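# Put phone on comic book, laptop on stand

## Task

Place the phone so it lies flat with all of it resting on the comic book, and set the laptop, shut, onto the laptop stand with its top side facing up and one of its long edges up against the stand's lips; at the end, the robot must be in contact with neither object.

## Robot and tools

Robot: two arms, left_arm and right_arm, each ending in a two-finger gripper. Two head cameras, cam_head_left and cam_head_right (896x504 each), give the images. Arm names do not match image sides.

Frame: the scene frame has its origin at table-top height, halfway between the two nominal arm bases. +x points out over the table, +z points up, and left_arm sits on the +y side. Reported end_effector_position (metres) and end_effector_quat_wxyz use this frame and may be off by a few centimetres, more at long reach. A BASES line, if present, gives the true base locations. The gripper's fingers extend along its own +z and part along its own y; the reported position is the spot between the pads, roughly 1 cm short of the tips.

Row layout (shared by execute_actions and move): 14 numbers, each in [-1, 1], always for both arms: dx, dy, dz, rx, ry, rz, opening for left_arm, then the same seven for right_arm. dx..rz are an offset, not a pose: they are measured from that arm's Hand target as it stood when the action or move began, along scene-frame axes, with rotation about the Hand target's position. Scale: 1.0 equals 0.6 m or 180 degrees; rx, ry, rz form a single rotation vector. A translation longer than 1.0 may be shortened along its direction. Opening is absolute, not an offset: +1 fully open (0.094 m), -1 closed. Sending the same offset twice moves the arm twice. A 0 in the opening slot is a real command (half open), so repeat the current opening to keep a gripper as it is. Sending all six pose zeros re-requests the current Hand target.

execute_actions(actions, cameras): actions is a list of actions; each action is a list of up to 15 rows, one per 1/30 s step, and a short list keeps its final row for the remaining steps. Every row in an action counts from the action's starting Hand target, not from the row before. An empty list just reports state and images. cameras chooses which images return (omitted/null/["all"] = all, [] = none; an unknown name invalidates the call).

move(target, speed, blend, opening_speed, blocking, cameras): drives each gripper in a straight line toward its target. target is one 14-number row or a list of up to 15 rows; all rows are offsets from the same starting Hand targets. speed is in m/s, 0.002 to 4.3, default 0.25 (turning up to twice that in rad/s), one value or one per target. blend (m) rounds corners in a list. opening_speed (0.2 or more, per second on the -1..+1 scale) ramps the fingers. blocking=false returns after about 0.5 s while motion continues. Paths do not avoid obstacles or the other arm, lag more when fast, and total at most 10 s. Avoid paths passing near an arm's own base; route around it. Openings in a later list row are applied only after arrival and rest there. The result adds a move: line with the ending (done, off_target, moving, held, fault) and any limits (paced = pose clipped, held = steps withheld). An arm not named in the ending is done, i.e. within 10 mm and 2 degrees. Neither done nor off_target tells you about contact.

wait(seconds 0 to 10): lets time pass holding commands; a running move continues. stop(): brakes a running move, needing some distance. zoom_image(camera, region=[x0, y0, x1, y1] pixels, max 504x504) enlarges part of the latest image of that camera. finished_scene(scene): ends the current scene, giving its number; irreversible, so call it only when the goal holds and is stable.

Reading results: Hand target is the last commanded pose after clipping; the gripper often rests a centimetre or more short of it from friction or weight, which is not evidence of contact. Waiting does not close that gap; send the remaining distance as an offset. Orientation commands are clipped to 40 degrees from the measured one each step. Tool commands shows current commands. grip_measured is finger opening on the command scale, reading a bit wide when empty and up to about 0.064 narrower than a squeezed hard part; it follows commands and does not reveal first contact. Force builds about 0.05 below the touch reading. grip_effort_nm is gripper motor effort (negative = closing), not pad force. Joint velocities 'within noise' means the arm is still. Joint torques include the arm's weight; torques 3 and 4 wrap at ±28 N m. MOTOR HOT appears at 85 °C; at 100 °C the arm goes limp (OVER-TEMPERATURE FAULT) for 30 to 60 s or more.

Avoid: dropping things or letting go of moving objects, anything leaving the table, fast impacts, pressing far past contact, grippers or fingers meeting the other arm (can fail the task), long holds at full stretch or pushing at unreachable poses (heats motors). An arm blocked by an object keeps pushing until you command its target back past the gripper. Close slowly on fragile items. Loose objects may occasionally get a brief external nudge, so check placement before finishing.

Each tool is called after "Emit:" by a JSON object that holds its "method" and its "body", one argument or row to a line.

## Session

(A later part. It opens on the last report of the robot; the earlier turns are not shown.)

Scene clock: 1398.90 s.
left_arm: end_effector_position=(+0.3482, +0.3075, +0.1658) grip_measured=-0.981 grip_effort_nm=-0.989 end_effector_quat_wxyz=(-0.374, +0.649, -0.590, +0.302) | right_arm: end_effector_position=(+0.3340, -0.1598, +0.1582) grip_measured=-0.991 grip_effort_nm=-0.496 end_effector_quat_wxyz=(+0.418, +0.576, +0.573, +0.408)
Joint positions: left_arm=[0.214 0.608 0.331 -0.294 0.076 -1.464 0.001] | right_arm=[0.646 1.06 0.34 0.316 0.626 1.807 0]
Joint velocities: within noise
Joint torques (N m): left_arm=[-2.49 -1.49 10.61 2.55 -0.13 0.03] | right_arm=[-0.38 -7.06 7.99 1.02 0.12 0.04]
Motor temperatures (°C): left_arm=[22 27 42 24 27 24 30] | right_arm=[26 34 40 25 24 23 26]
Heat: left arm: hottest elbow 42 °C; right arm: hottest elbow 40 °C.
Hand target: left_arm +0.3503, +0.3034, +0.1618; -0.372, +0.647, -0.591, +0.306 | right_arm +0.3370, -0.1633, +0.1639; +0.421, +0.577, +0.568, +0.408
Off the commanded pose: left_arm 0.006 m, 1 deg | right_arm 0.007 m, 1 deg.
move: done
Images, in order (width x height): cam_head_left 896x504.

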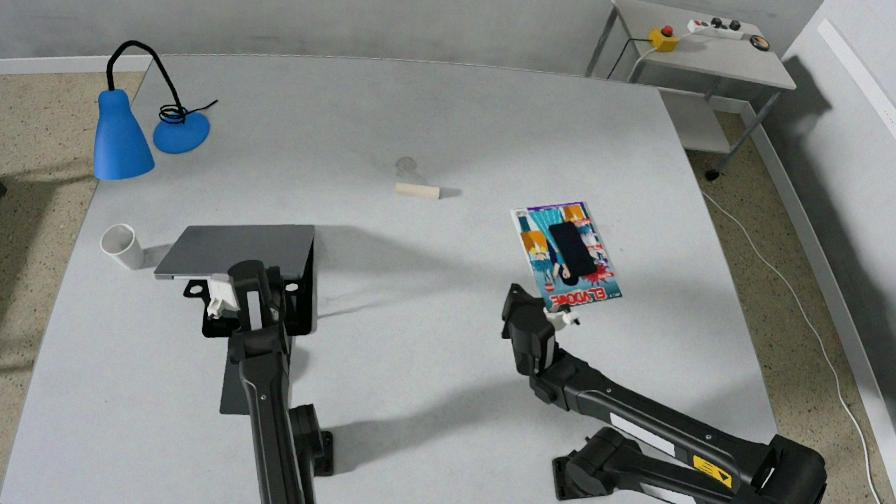

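Emit:
{"method": "move", "body": {
  "target": [0.025,0.0,-0.015,0,0.0,0.0,-1,0,0,0.0,0,0,0,-1],
  "speed": 0.04,
  "cameras": ["cam_head_left","cam_head_right"]
}}

Emit:
{"method": "zoom_image", "body": {
  "camera": "cam_head_left",
  "region": [150, 180, 350, 340]
}}

Emit:
{"method": "zoom_image", "body": {
  "camera": "cam_head_right",
  "region": [170, 180, 370, 340]
}}

Scene clock: 1403.07 s.
left_arm: end_effector_position=(+0.3633, +0.3077, +0.1562) grip_measured=-0.981 grip_effort_nm=-0.994 end_effector_quat_wxyz=(-0.373, +0.649, -0.590, +0.302) | right_arm: end_effector_position=(+0.3340, -0.1598, +0.1582) grip_measured=-0.991 grip_effort_nm=-0.496 end_effector_quat_wxyz=(+0.418, +0.576, +0.573, +0.408)
Joint positions: left_arm=[0.197 0.699 0.331 -0.203 0.062 -1.473 0.001] | right_arm=[0.646 1.06 0.34 0.316 0.626 1.807 0]
Joint velocities: within noise
Joint torques (N m): left_arm=[-2.9 -1.85 10.71 2.54 -0.16 -0.03] | right_arm=[-0.38 -7.12 7.98 1.05 0.12 0.04]
Motor temperatures (°C): left_arm=[22 27 42 24 27 24 30] | right_arm=[26 34 40 25 24 23 26]
Heat: left arm: hottest elbow 42 °C; right arm: hottest elbow 40 °C.
Hand target: left_arm +0.3653, +0.3034, +0.1529; -0.372, +0.647, -0.591, +0.306 | right_arm +0.3370, -0.1633, +0.1639; +0.421, +0.577, +0.568, +0.408
Off the commanded pose: left_arm 0.006 m, 1 deg | right_arm 0.007 m, 1 deg.
move: done

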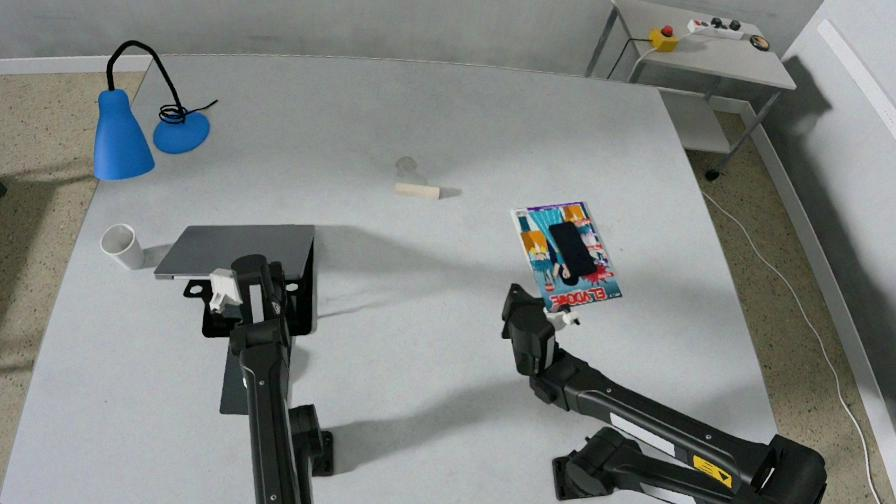

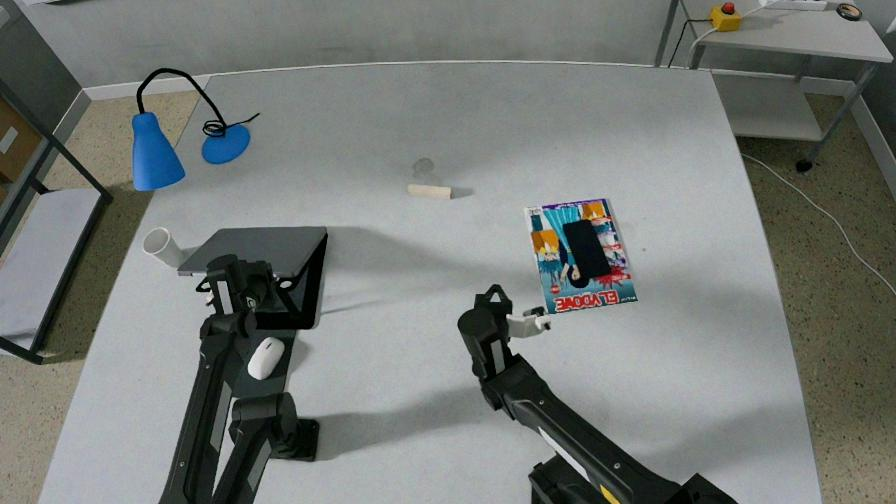

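Scaled by 2.520.

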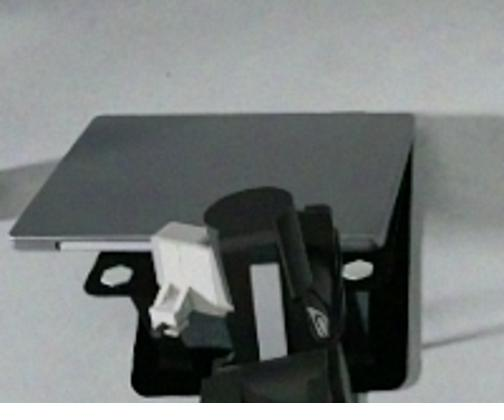

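Scaled by 2.520.

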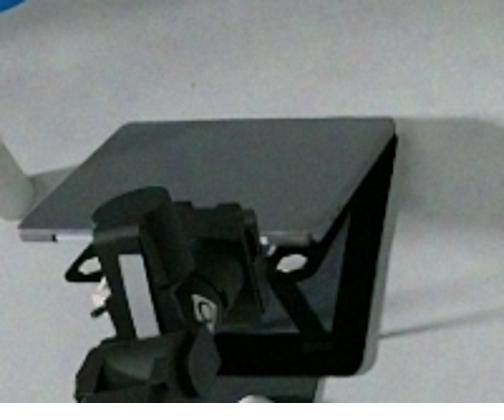

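Emit:
{"method": "move", "body": {
  "target": [0.025,0.0,-0.016,0,0.0,0.0,-1,0,0,0.0,0,0,0,-1],
  "speed": 0.04,
  "cameras": ["cam_head_left","cam_head_right"]
}}

Emit:
{"method": "zoom_image", "body": {
  "camera": "cam_head_left",
  "region": [150, 180, 350, 340]
}}

Emit:
{"method": "zoom_image", "body": {
  "camera": "cam_head_right",
  "region": [170, 180, 370, 340]
}}

Scene clock: 1407.63 s.
left_arm: end_effector_position=(+0.3775, +0.3078, +0.1444) grip_measured=-0.981 grip_effort_nm=-0.999 end_effector_quat_wxyz=(-0.372, +0.650, -0.591, +0.301) | right_arm: end_effector_position=(+0.3340, -0.1598, +0.1582) grip_measured=-0.991 grip_effort_nm=-0.496 end_effector_quat_wxyz=(+0.418, +0.576, +0.573, +0.408)
Joint positions: left_arm=[0.182 0.793 0.331 -0.113 0.049 -1.481 0.001] | right_arm=[0.646 1.06 0.34 0.316 0.626 1.807 0]
Joint velocities: within noise
Joint torques (N m): left_arm=[-2.61 -2.49 10.28 2.59 -0.18 -0.02] | right_arm=[-0.44 -7.06 7.99 1.01 0.13 0.04]
Motor temperatures (°C): left_arm=[22 27 42 24 27 24 30] | right_arm=[26 34 40 25 24 23 26]
Heat: left arm: hottest elbow 42 °C; right arm: hottest elbow 40 °C.
Hand target: left_arm +0.3803, +0.3034, +0.1434; -0.372, +0.647, -0.591, +0.306 | right_arm +0.3370, -0.1633, +0.1639; +0.421, +0.577, +0.568, +0.408
Off the commanded pose: left_arm 0.005 m, 1 deg | right_arm 0.007 m, 1 deg.
move: done

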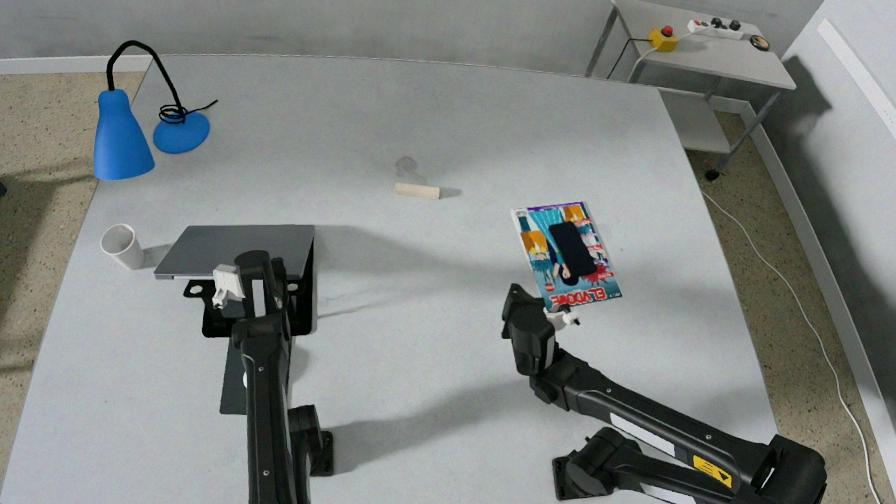

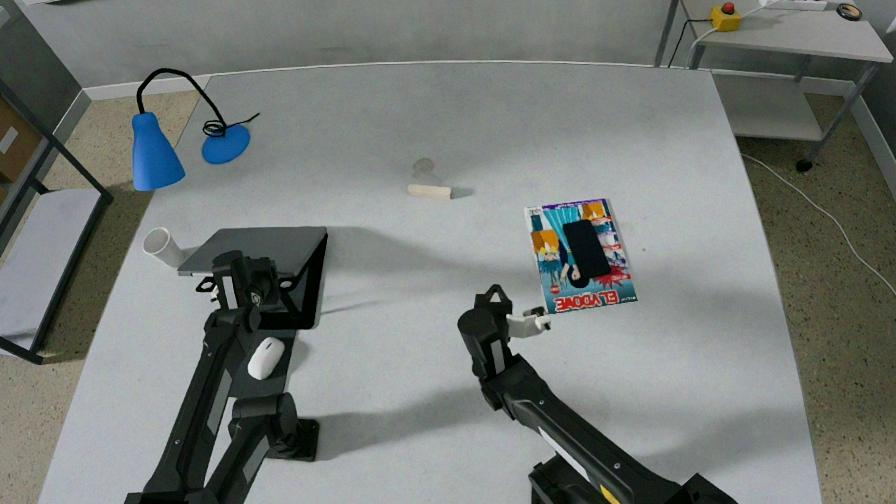

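Scaled by 2.520.

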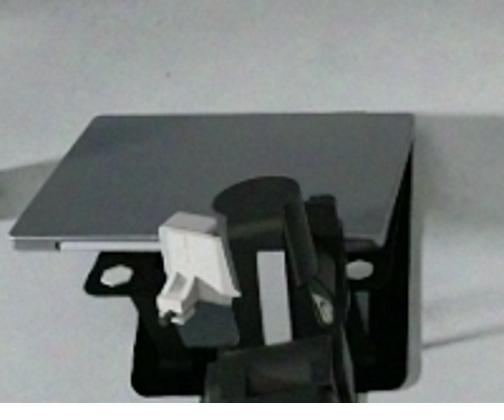

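Scaled by 2.520.

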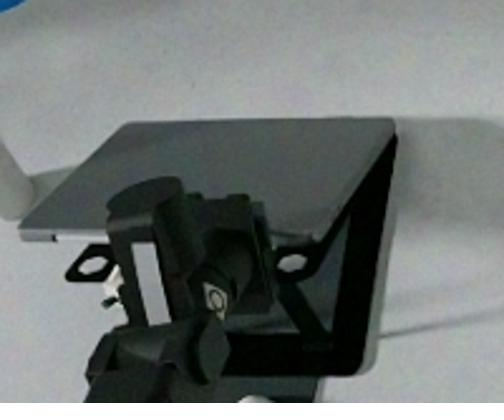

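Emit:
{"method": "move", "body": {
  "target": [
    [-0.06,0.0,0.05,0,0.0,0.0,-1,0,0,0.0,0,0,0,-1],
    [-0.125,0.0,0.065,0,0.0,0.0,-1,0,0,0.0,0,0,0,-1],
    [-0.125,0.0,0.035,0,0.0,0.0,-1,0,0,0.0,0,0,0,-1],
    [-0.075,0.0,0.01,0,0.0,0.0,-1,0,0,0.0,0,0,0,-1]
  ],
  "speed": 0.06,
  "cameras": ["cam_head_left","cam_head_right"]
}}

Emit:
{"method": "zoom_image", "body": {
  "camera": "cam_head_left",
  "region": [150, 180, 350, 340]
}}

Scene clock: 1420.10 s.
left_arm: end_effector_position=(+0.3339, +0.3075, +0.1548) grip_measured=-0.981 grip_effort_nm=-0.994 end_effector_quat_wxyz=(-0.375, +0.648, -0.590, +0.303) | right_arm: end_effector_position=(+0.3340, -0.1598, +0.1582) grip_measured=-0.991 grip_effort_nm=-0.496 end_effector_quat_wxyz=(+0.418, +0.576, +0.573, +0.408)
Joint positions: left_arm=[0.235 0.548 0.286 -0.305 0.094 -1.453 0.001] | right_arm=[0.646 1.06 0.34 0.316 0.626 1.807 0]
Joint velocities: within noise
Joint torques (N m): left_arm=[-2.84 -0.67 10.51 2.5 -0.13 0.02] | right_arm=[-0.38 -7.06 7.99 1.03 0.13 0.05]
Motor temperatures (°C): left_arm=[22 27 42 24 27 23 30] | right_arm=[26 34 40 25 24 23 26]
Heat: left arm: hottest elbow 42 °C; right arm: hottest elbow 40 °C.
Hand target: left_arm +0.3353, +0.3035, +0.1493; -0.372, +0.647, -0.591, +0.306 | right_arm +0.3370, -0.1633, +0.1639; +0.421, +0.577, +0.568, +0.408
Off the commanded pose: left_arm 0.007 m, 1 deg | right_arm 0.007 m, 1 deg.
move: done

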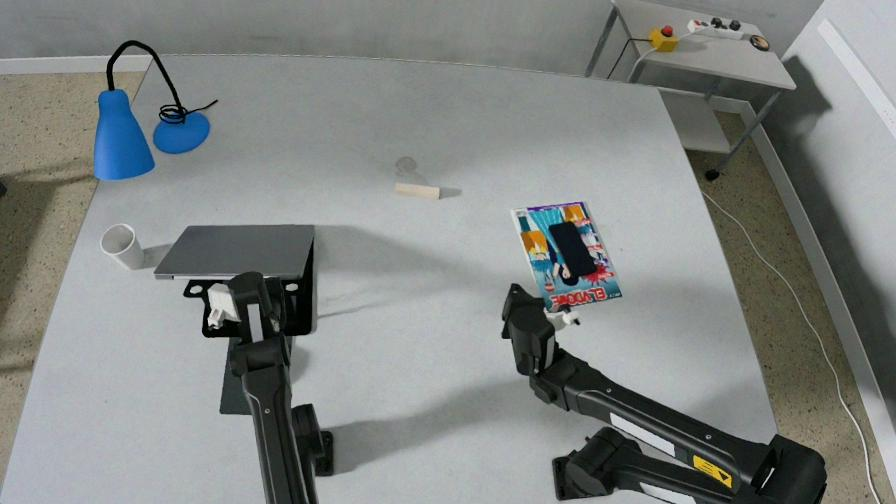

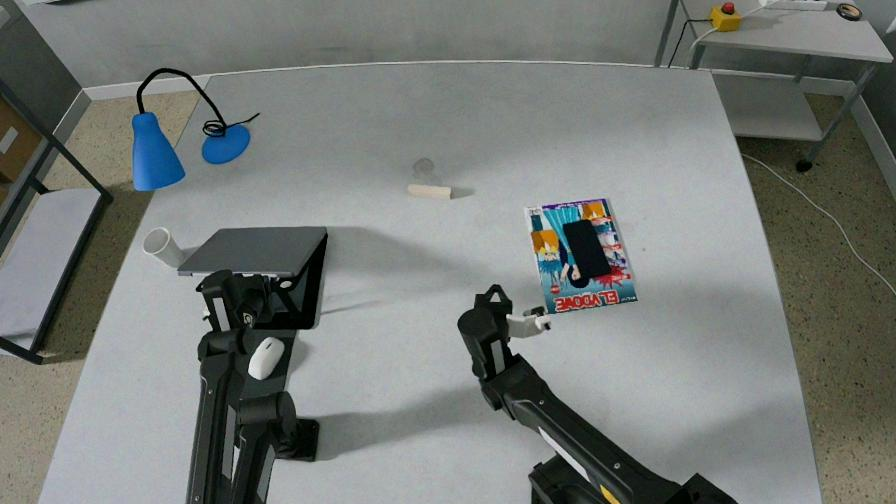

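Scaled by 2.520.

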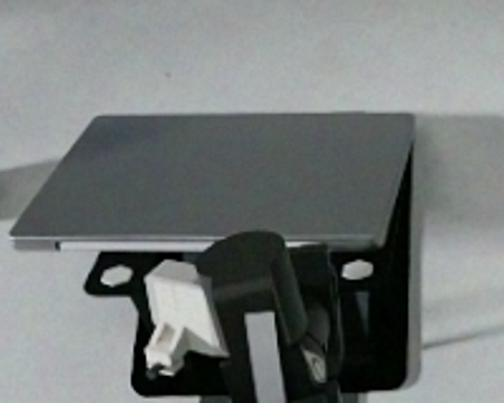

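Emit:
{"method": "move", "body": {
  "target": [0.04,0.0,-0.02,0,0.0,0.0,-1,0,0,0.0,0,0,0,-1],
  "speed": 0.04,
  "cameras": ["cam_head_left","cam_head_right"]
}}

Emit:
{"method": "zoom_image", "body": {
  "camera": "cam_head_left",
  "region": [150, 180, 350, 340]
}}

Scene clock: 1424.10 s.
left_arm: end_effector_position=(+0.3556, +0.3019, +0.1407) grip_measured=-0.981 grip_effort_nm=-0.994 end_effector_quat_wxyz=(-0.368, +0.645, -0.596, +0.306) | right_arm: end_effector_position=(+0.3340, -0.1598, +0.1582) grip_measured=-0.991 grip_effort_nm=-0.491 end_effector_quat_wxyz=(+0.418, +0.576, +0.573, +0.408)
Joint positions: left_arm=[0.192 0.688 0.286 -0.172 0.075 -1.47 0.001] | right_arm=[0.646 1.06 0.34 0.316 0.626 1.807 0]
Joint velocities: within noise
Joint torques (N m): left_arm=[-1.61 -0.09 10.58 2.95 -0.46 0.01] | right_arm=[-0.32 -7 7.97 1.05 0.13 0.04]
Motor temperatures (°C): left_arm=[22 27 42 24 27 23 30] | right_arm=[26 34 40 25 24 23 26]
Heat: left arm: hottest elbow 42 °C; right arm: hottest elbow 40 °C.
Hand target: left_arm +0.3593, +0.3035, +0.1373; -0.372, +0.647, -0.591, +0.306 | right_arm +0.3370, -0.1633, +0.1639; +0.421, +0.577, +0.568, +0.408
Off the commanded pose: left_arm 0.005 m, 1 deg | right_arm 0.007 m, 1 deg.
move: done

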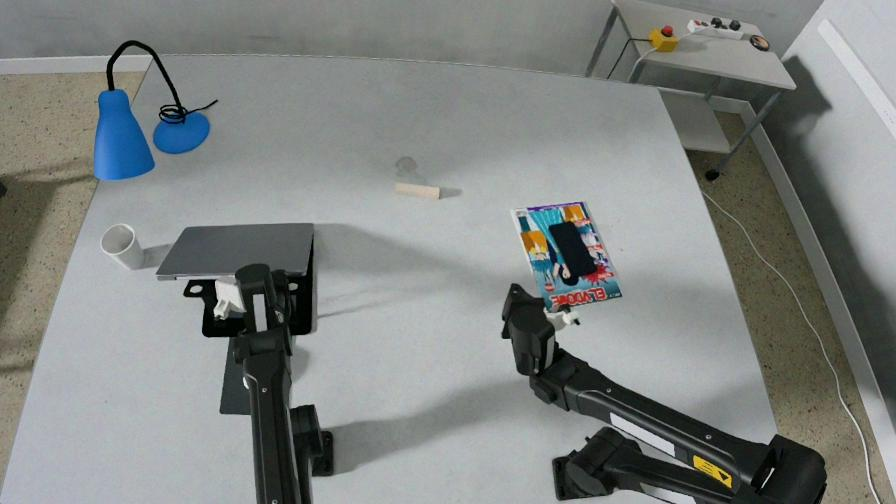

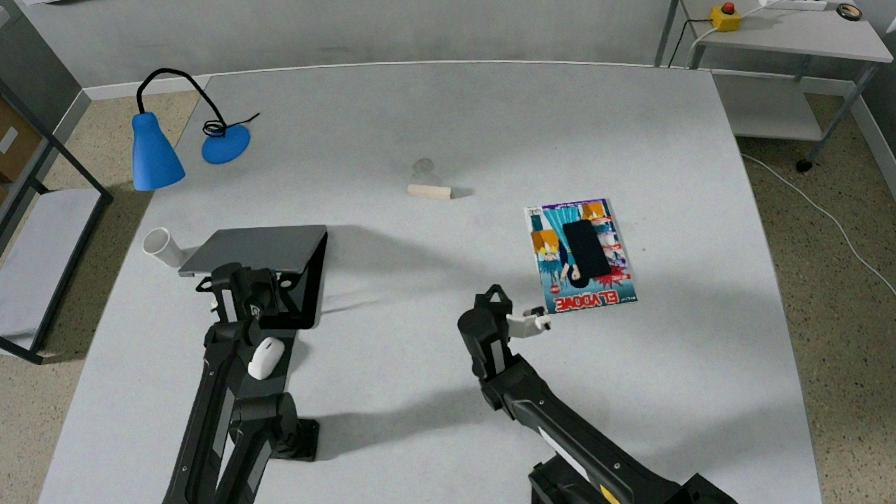

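Scaled by 2.520.

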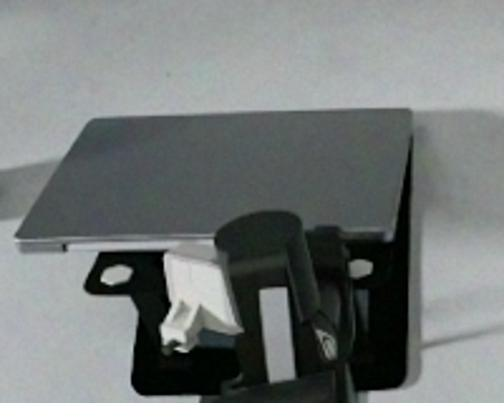

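Emit:
{"method": "zoom_image", "body": {
  "camera": "cam_head_left",
  "region": [250, 215, 330, 260]
}}

Emit:
{"method": "zoom_image", "body": {
  "camera": "cam_head_left",
  "region": [180, 215, 260, 260]
}}

Emit:
{"method": "zoom_image", "body": {
  "camera": "cam_head_right",
  "region": [265, 215, 345, 260]
}}

Scaled by 6.300.

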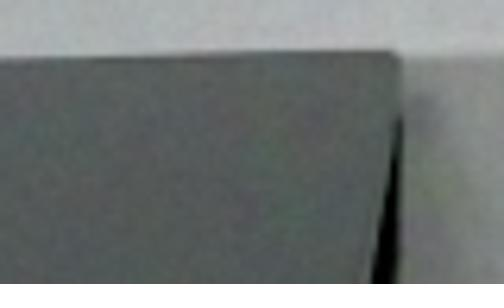

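Scaled by 6.300.

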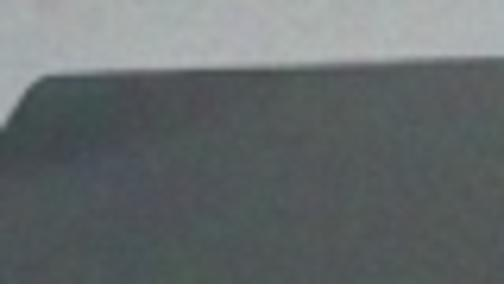

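Scaled by 6.300.

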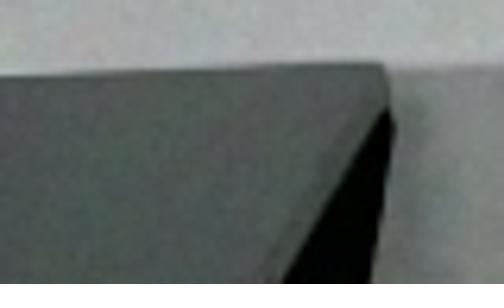

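Emit:
{"method": "move", "body": {
  "target": [
    [-0.035,0.0,0.025,0,0.0,0.0,-1,0,0,0.0,0,0,0,-1],
    [-0.035,0.14,0.025,0,0.0,0.0,-1,0,0,0.0,0,0,0,-1],
    [0.01,0.14,0.0,0,0.0,0.0,-1,0,0,0.0,0,0,0,-1]
  ],
  "speed": 0.06,
  "cameras": ["cam_head_left","cam_head_right"]
}}

Emit:
{"method": "zoom_image", "body": {
  "camera": "cam_head_left",
  "region": [150, 180, 350, 340]
}}

Scene clock: 1436.90 s.
left_arm: end_effector_position=(+0.3518, +0.3862, +0.1376) grip_measured=-0.982 grip_effort_nm=-0.974 end_effector_quat_wxyz=(-0.375, +0.651, -0.583, +0.309) | right_arm: end_effector_position=(+0.3340, -0.1598, +0.1582) grip_measured=-0.991 grip_effort_nm=-0.496 end_effector_quat_wxyz=(+0.418, +0.576, +0.573, +0.408)
Joint positions: left_arm=[0.575 0.845 0.33 -0.091 0.38 -1.278 0.001] | right_arm=[0.646 1.06 0.34 0.316 0.626 1.807 0]
Joint velocities: within noise
Joint torques (N m): left_arm=[-3.72 0.62 12.89 2.33 -0.44 0.13] | right_arm=[-0.44 -7 7.97 1.01 0.12 0.04]
Motor temperatures (°C): left_arm=[22 27 42 24 27 23 30] | right_arm=[26 34 40 25 24 23 26]
Heat: left arm: hottest elbow 42 °C; right arm: hottest elbow 40 °C.
Hand target: left_arm +0.3654, +0.3875, +0.1375; -0.372, +0.647, -0.591, +0.306 | right_arm +0.3370, -0.1633, +0.1639; +0.421, +0.577, +0.568, +0.408
Off the commanded pose: left_arm 0.014 m, 1 deg | right_arm 0.007 m, 1 deg.
move: off_target (left_arm)

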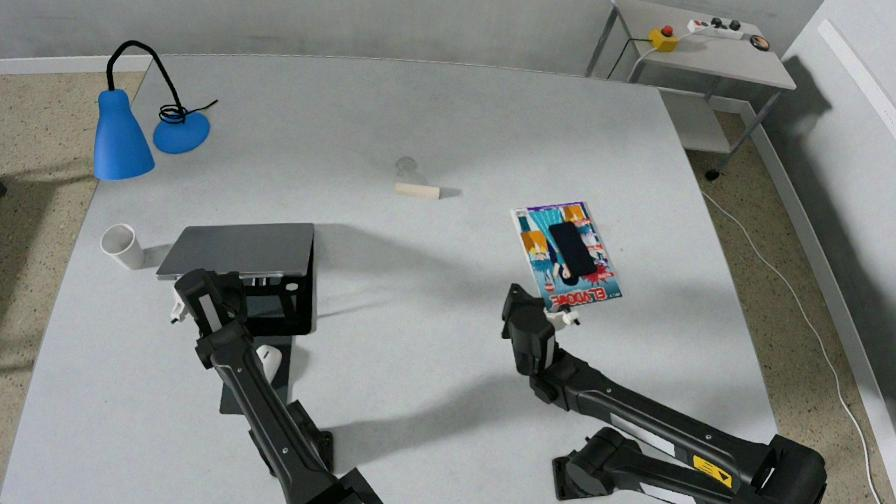

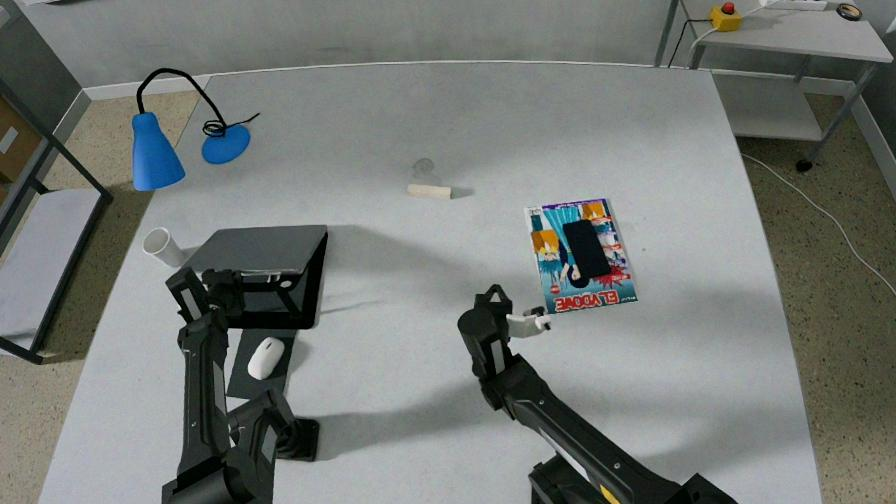

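Scaled by 2.520.

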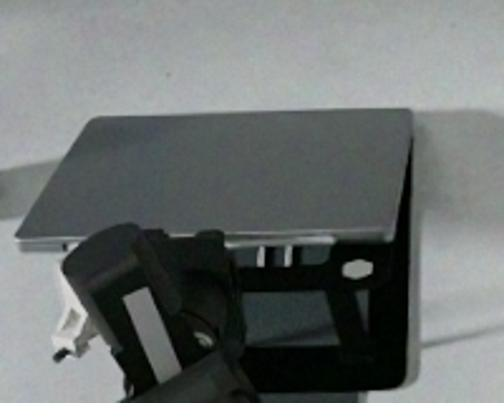

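Emit:
{"method": "move", "body": {
  "target": [0.03,0.0,-0.012,0,0.0,0.0,-1,0,0,0.0,0,0,0,-1],
  "speed": 0.03,
  "cameras": ["cam_head_left","cam_head_right"]
}}

Emit:
{"method": "zoom_image", "body": {
  "camera": "cam_head_left",
  "region": [150, 180, 350, 340]
}}

Scene clock: 1440.03 s.
left_arm: end_effector_position=(+0.3694, +0.3902, +0.1379) grip_measured=-0.982 grip_effort_nm=-0.969 end_effector_quat_wxyz=(-0.385, +0.650, -0.577, +0.310) | right_arm: end_effector_position=(+0.3340, -0.1598, +0.1582) grip_measured=-0.991 grip_effort_nm=-0.491 end_effector_quat_wxyz=(+0.418, +0.576, +0.573, +0.408)
Joint positions: left_arm=[0.541 0.916 0.345 -0.002 0.343 -1.308 0.001] | right_arm=[0.646 1.06 0.34 0.316 0.626 1.807 0]
Joint velocities: within noise
Joint torques (N m): left_arm=[-4.42 0.38 12.79 1.92 -0.3 0.2] | right_arm=[-0.32 -7.06 7.97 1.05 0.12 0.04]
Motor temperatures (°C): left_arm=[22 27 42 24 27 23 30] | right_arm=[26 34 40 25 24 23 26]
Heat: left arm: hottest elbow 42 °C; right arm: hottest elbow 40 °C.
Hand target: left_arm +0.3834, +0.3874, +0.1302; -0.372, +0.647, -0.591, +0.306 | right_arm +0.3370, -0.1633, +0.1639; +0.421, +0.577, +0.568, +0.408
Off the commanded pose: left_arm 0.016 m, 2 deg | right_arm 0.007 m, 1 deg.
move: off_target (left_arm)

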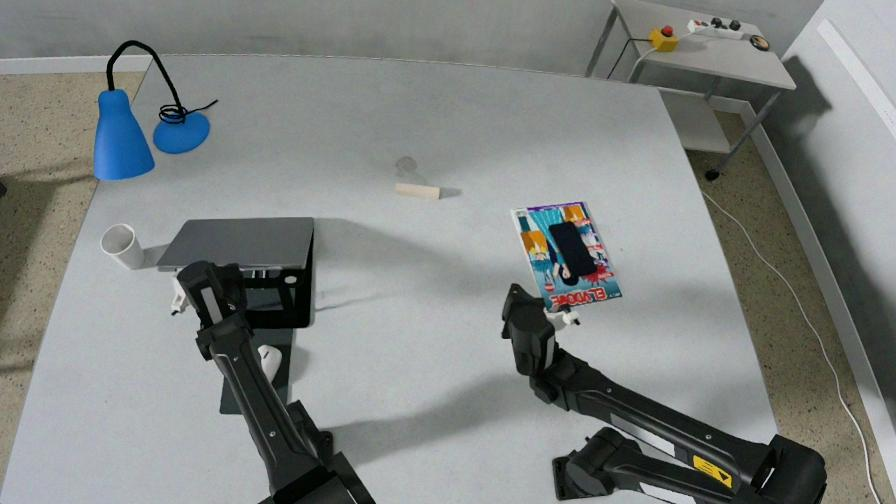

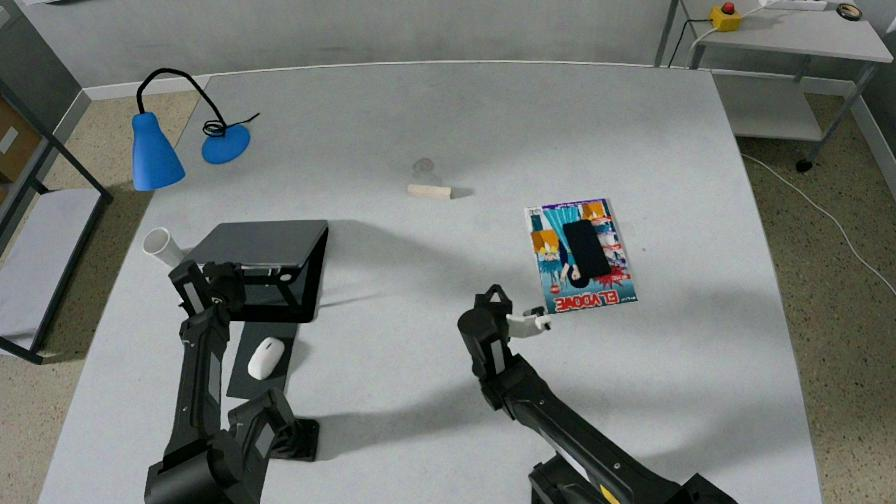

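Scaled by 2.520.

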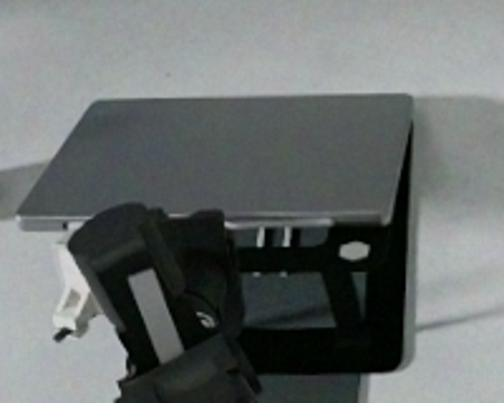

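Emit:
{"method": "move", "body": {
  "target": [
    [-0.06,-0.005,0.045,0,0.0,0.0,-1,0,0,0.0,0,0,0,-1],
    [-0.2,-0.05,0.15,0,0.0,0.0,-1,-0.05,-0.1,0.05,0,0,0,-1]
  ],
  "speed": 0.1
}}

Emit:
{"method": "zoom_image", "body": {
  "camera": "cam_head_left",
  "region": [150, 180, 350, 340]
}}

Emit:
{"method": "zoom_image", "body": {
  "camera": "cam_head_right",
  "region": [170, 180, 370, 340]
}}

Emit:
{"method": "zoom_image", "body": {
  "camera": "cam_head_left",
  "region": [175, 205, 325, 255]
}}

Scene clock: 1446.03 s.
left_arm: end_effector_position=(+0.2592, +0.3471, +0.1748) grip_measured=-0.982 grip_effort_nm=-0.974 end_effector_quat_wxyz=(-0.334, +0.664, -0.594, +0.307) | right_arm: end_effector_position=(+0.3104, -0.2168, +0.2002) grip_measured=-0.991 grip_effort_nm=-0.491 end_effector_quat_wxyz=(+0.419, +0.575, +0.566, +0.417)
Joint positions: left_arm=[0.764 0.364 0.358 -0.752 0.544 -1.129 0.001] | right_arm=[0.49 0.709 0.302 0.059 0.48 1.742 0]
Joint velocities: within noise
Joint torques (N m): left_arm=[0.79 -0.21 19.19 1.22 0.26 0.15] | right_arm=[-0.44 -3.72 7.88 1.07 0.08 0.02]
Motor temperatures (°C): left_arm=[22 27 41 24 27 24 30] | right_arm=[26 34 40 25 24 23 26]
Heat: left arm: hottest elbow 41 °C; right arm: hottest elbow 40 °C.
Hand target: left_arm +0.2634, +0.3575, +0.2203; -0.372, +0.647, -0.591, +0.306 | right_arm +0.3071, -0.2233, +0.1939; +0.421, +0.577, +0.568, +0.408
Off the commanded pose: left_arm 0.047 m, 5 deg | right_arm 0.010 m, 1 deg.
move: off_target (left_arm)

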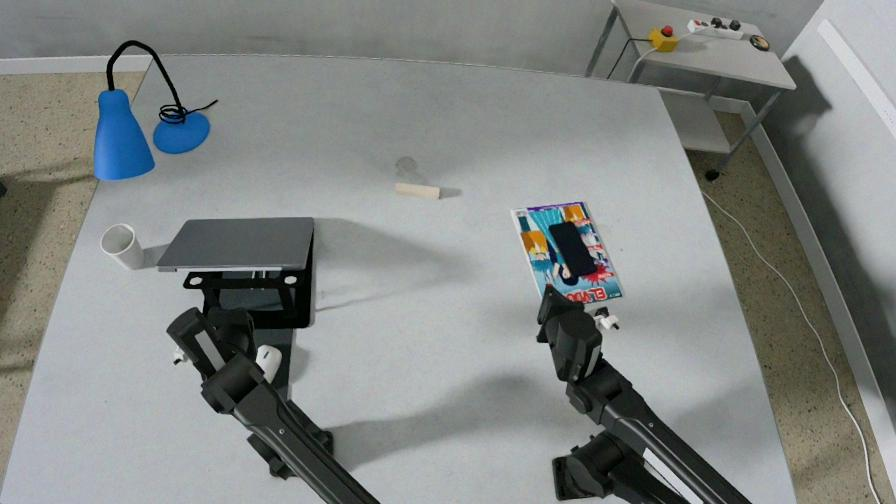

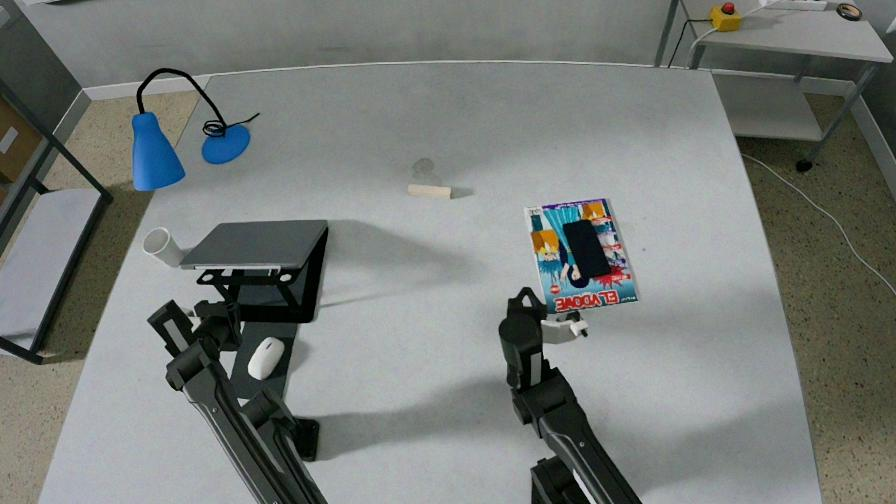

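Scaled by 2.520.

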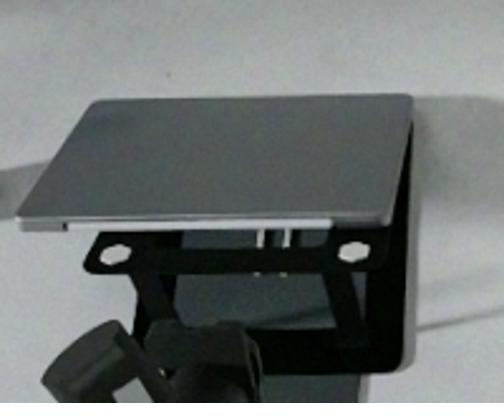

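Scaled by 2.520.

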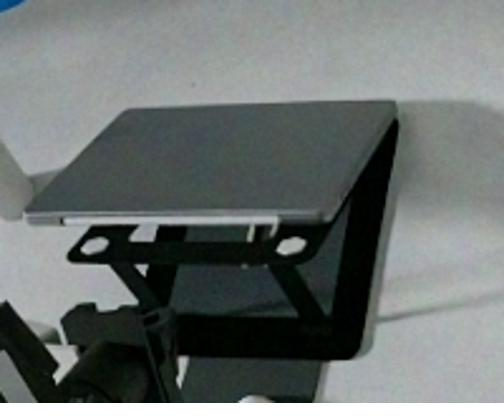

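Scaled by 3.360.

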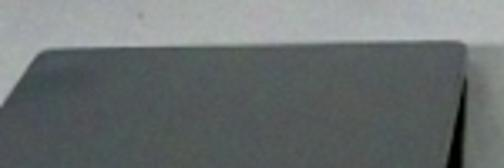

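Emit:
{"method": "zoom_image", "body": {
  "camera": "cam_head_right",
  "region": [205, 208, 345, 258]
}}

Emit:
{"method": "zoom_image", "body": {
  "camera": "cam_head_left",
  "region": [265, 205, 325, 240]
}}

Emit:
{"method": "zoom_image", "body": {
  "camera": "cam_head_left",
  "region": [500, 190, 640, 320]
}}

Scaled by 3.600.

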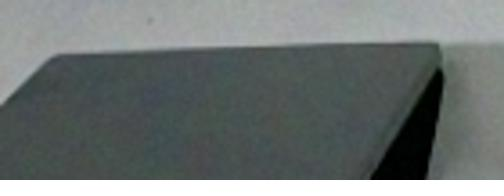

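Scaled by 8.400.

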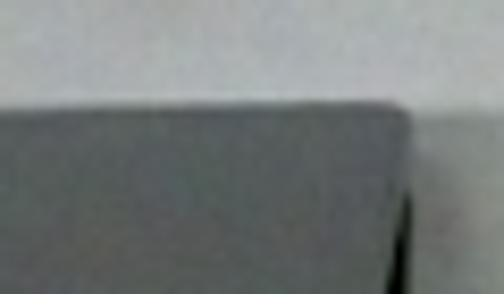

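Scaled by 3.600.

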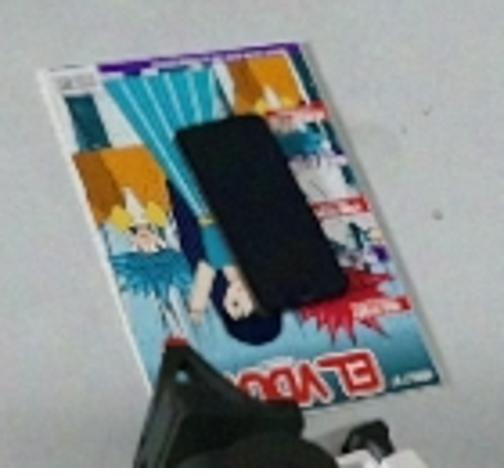

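Emit:
{"method": "wait", "body": {
  "seconds": 2
}}

Emit:
{"method": "finished_scene", "body": {
  "scene": 1
}}

Scene clock: 1459.07 s.
left_arm: end_effector_position=(+0.2592, +0.3471, +0.1748) grip_measured=-0.982 grip_effort_nm=-0.969 end_effector_quat_wxyz=(-0.334, +0.664, -0.594, +0.307) | right_arm: end_effector_position=(+0.3104, -0.2168, +0.2002) grip_measured=-0.991 grip_effort_nm=-0.496 end_effector_quat_wxyz=(+0.419, +0.575, +0.566, +0.417)
Joint positions: left_arm=[0.764 0.364 0.358 -0.752 0.544 -1.128 0.001] | right_arm=[0.49 0.709 0.302 0.059 0.48 1.742 0]
Joint velocities: within noise
Joint torques (N m): left_arm=[0.03 -0.67 19.14 1.18 0.28 0.15] | right_arm=[-0.38 -3.66 7.9 1.11 0.09 0.02]
Motor temperatures (°C): left_arm=[22 26 45 24 27 24 30] | right_arm=[26 33 40 25 24 23 26]
Heat: left arm: hottest elbow 45 °C; right arm: hottest elbow 40 °C.
Hand target: left_arm +0.2634, +0.3575, +0.2203; -0.372, +0.647, -0.591, +0.306 | right_arm +0.3071, -0.2232, +0.1940; +0.421, +0.577, +0.568, +0.408
Tool commands: left_gripper/opening=-1.0 right_gripper/opening=-1.0
Off the commanded pose: left_arm 0.047 m, 5 deg | right_arm 0.010 m, 1 deg.
wait: 2.00 s; at rest from the start

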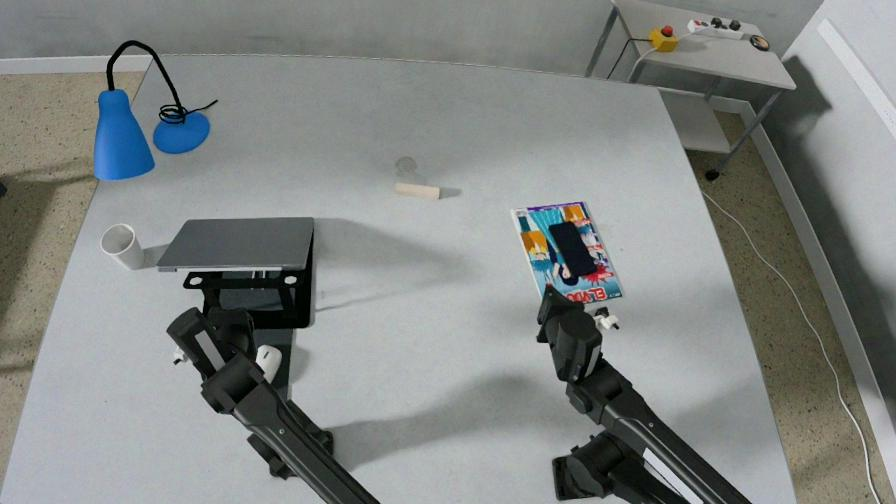

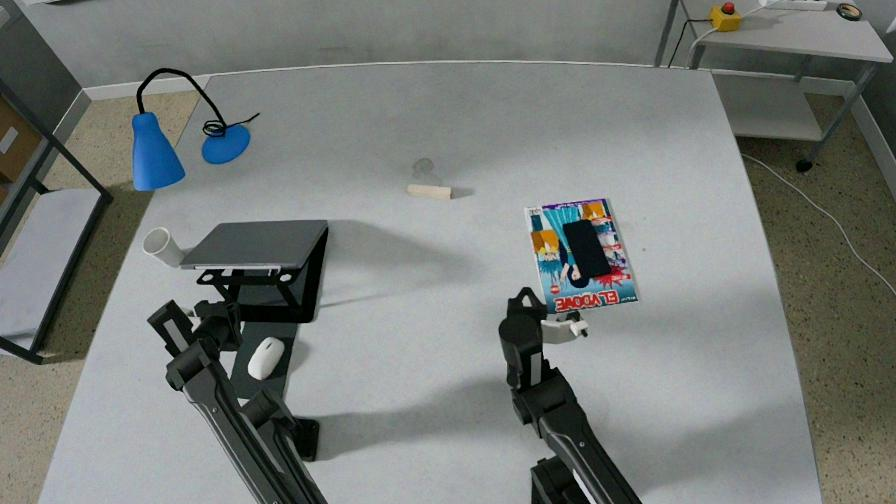

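The scene is finished: the task was done.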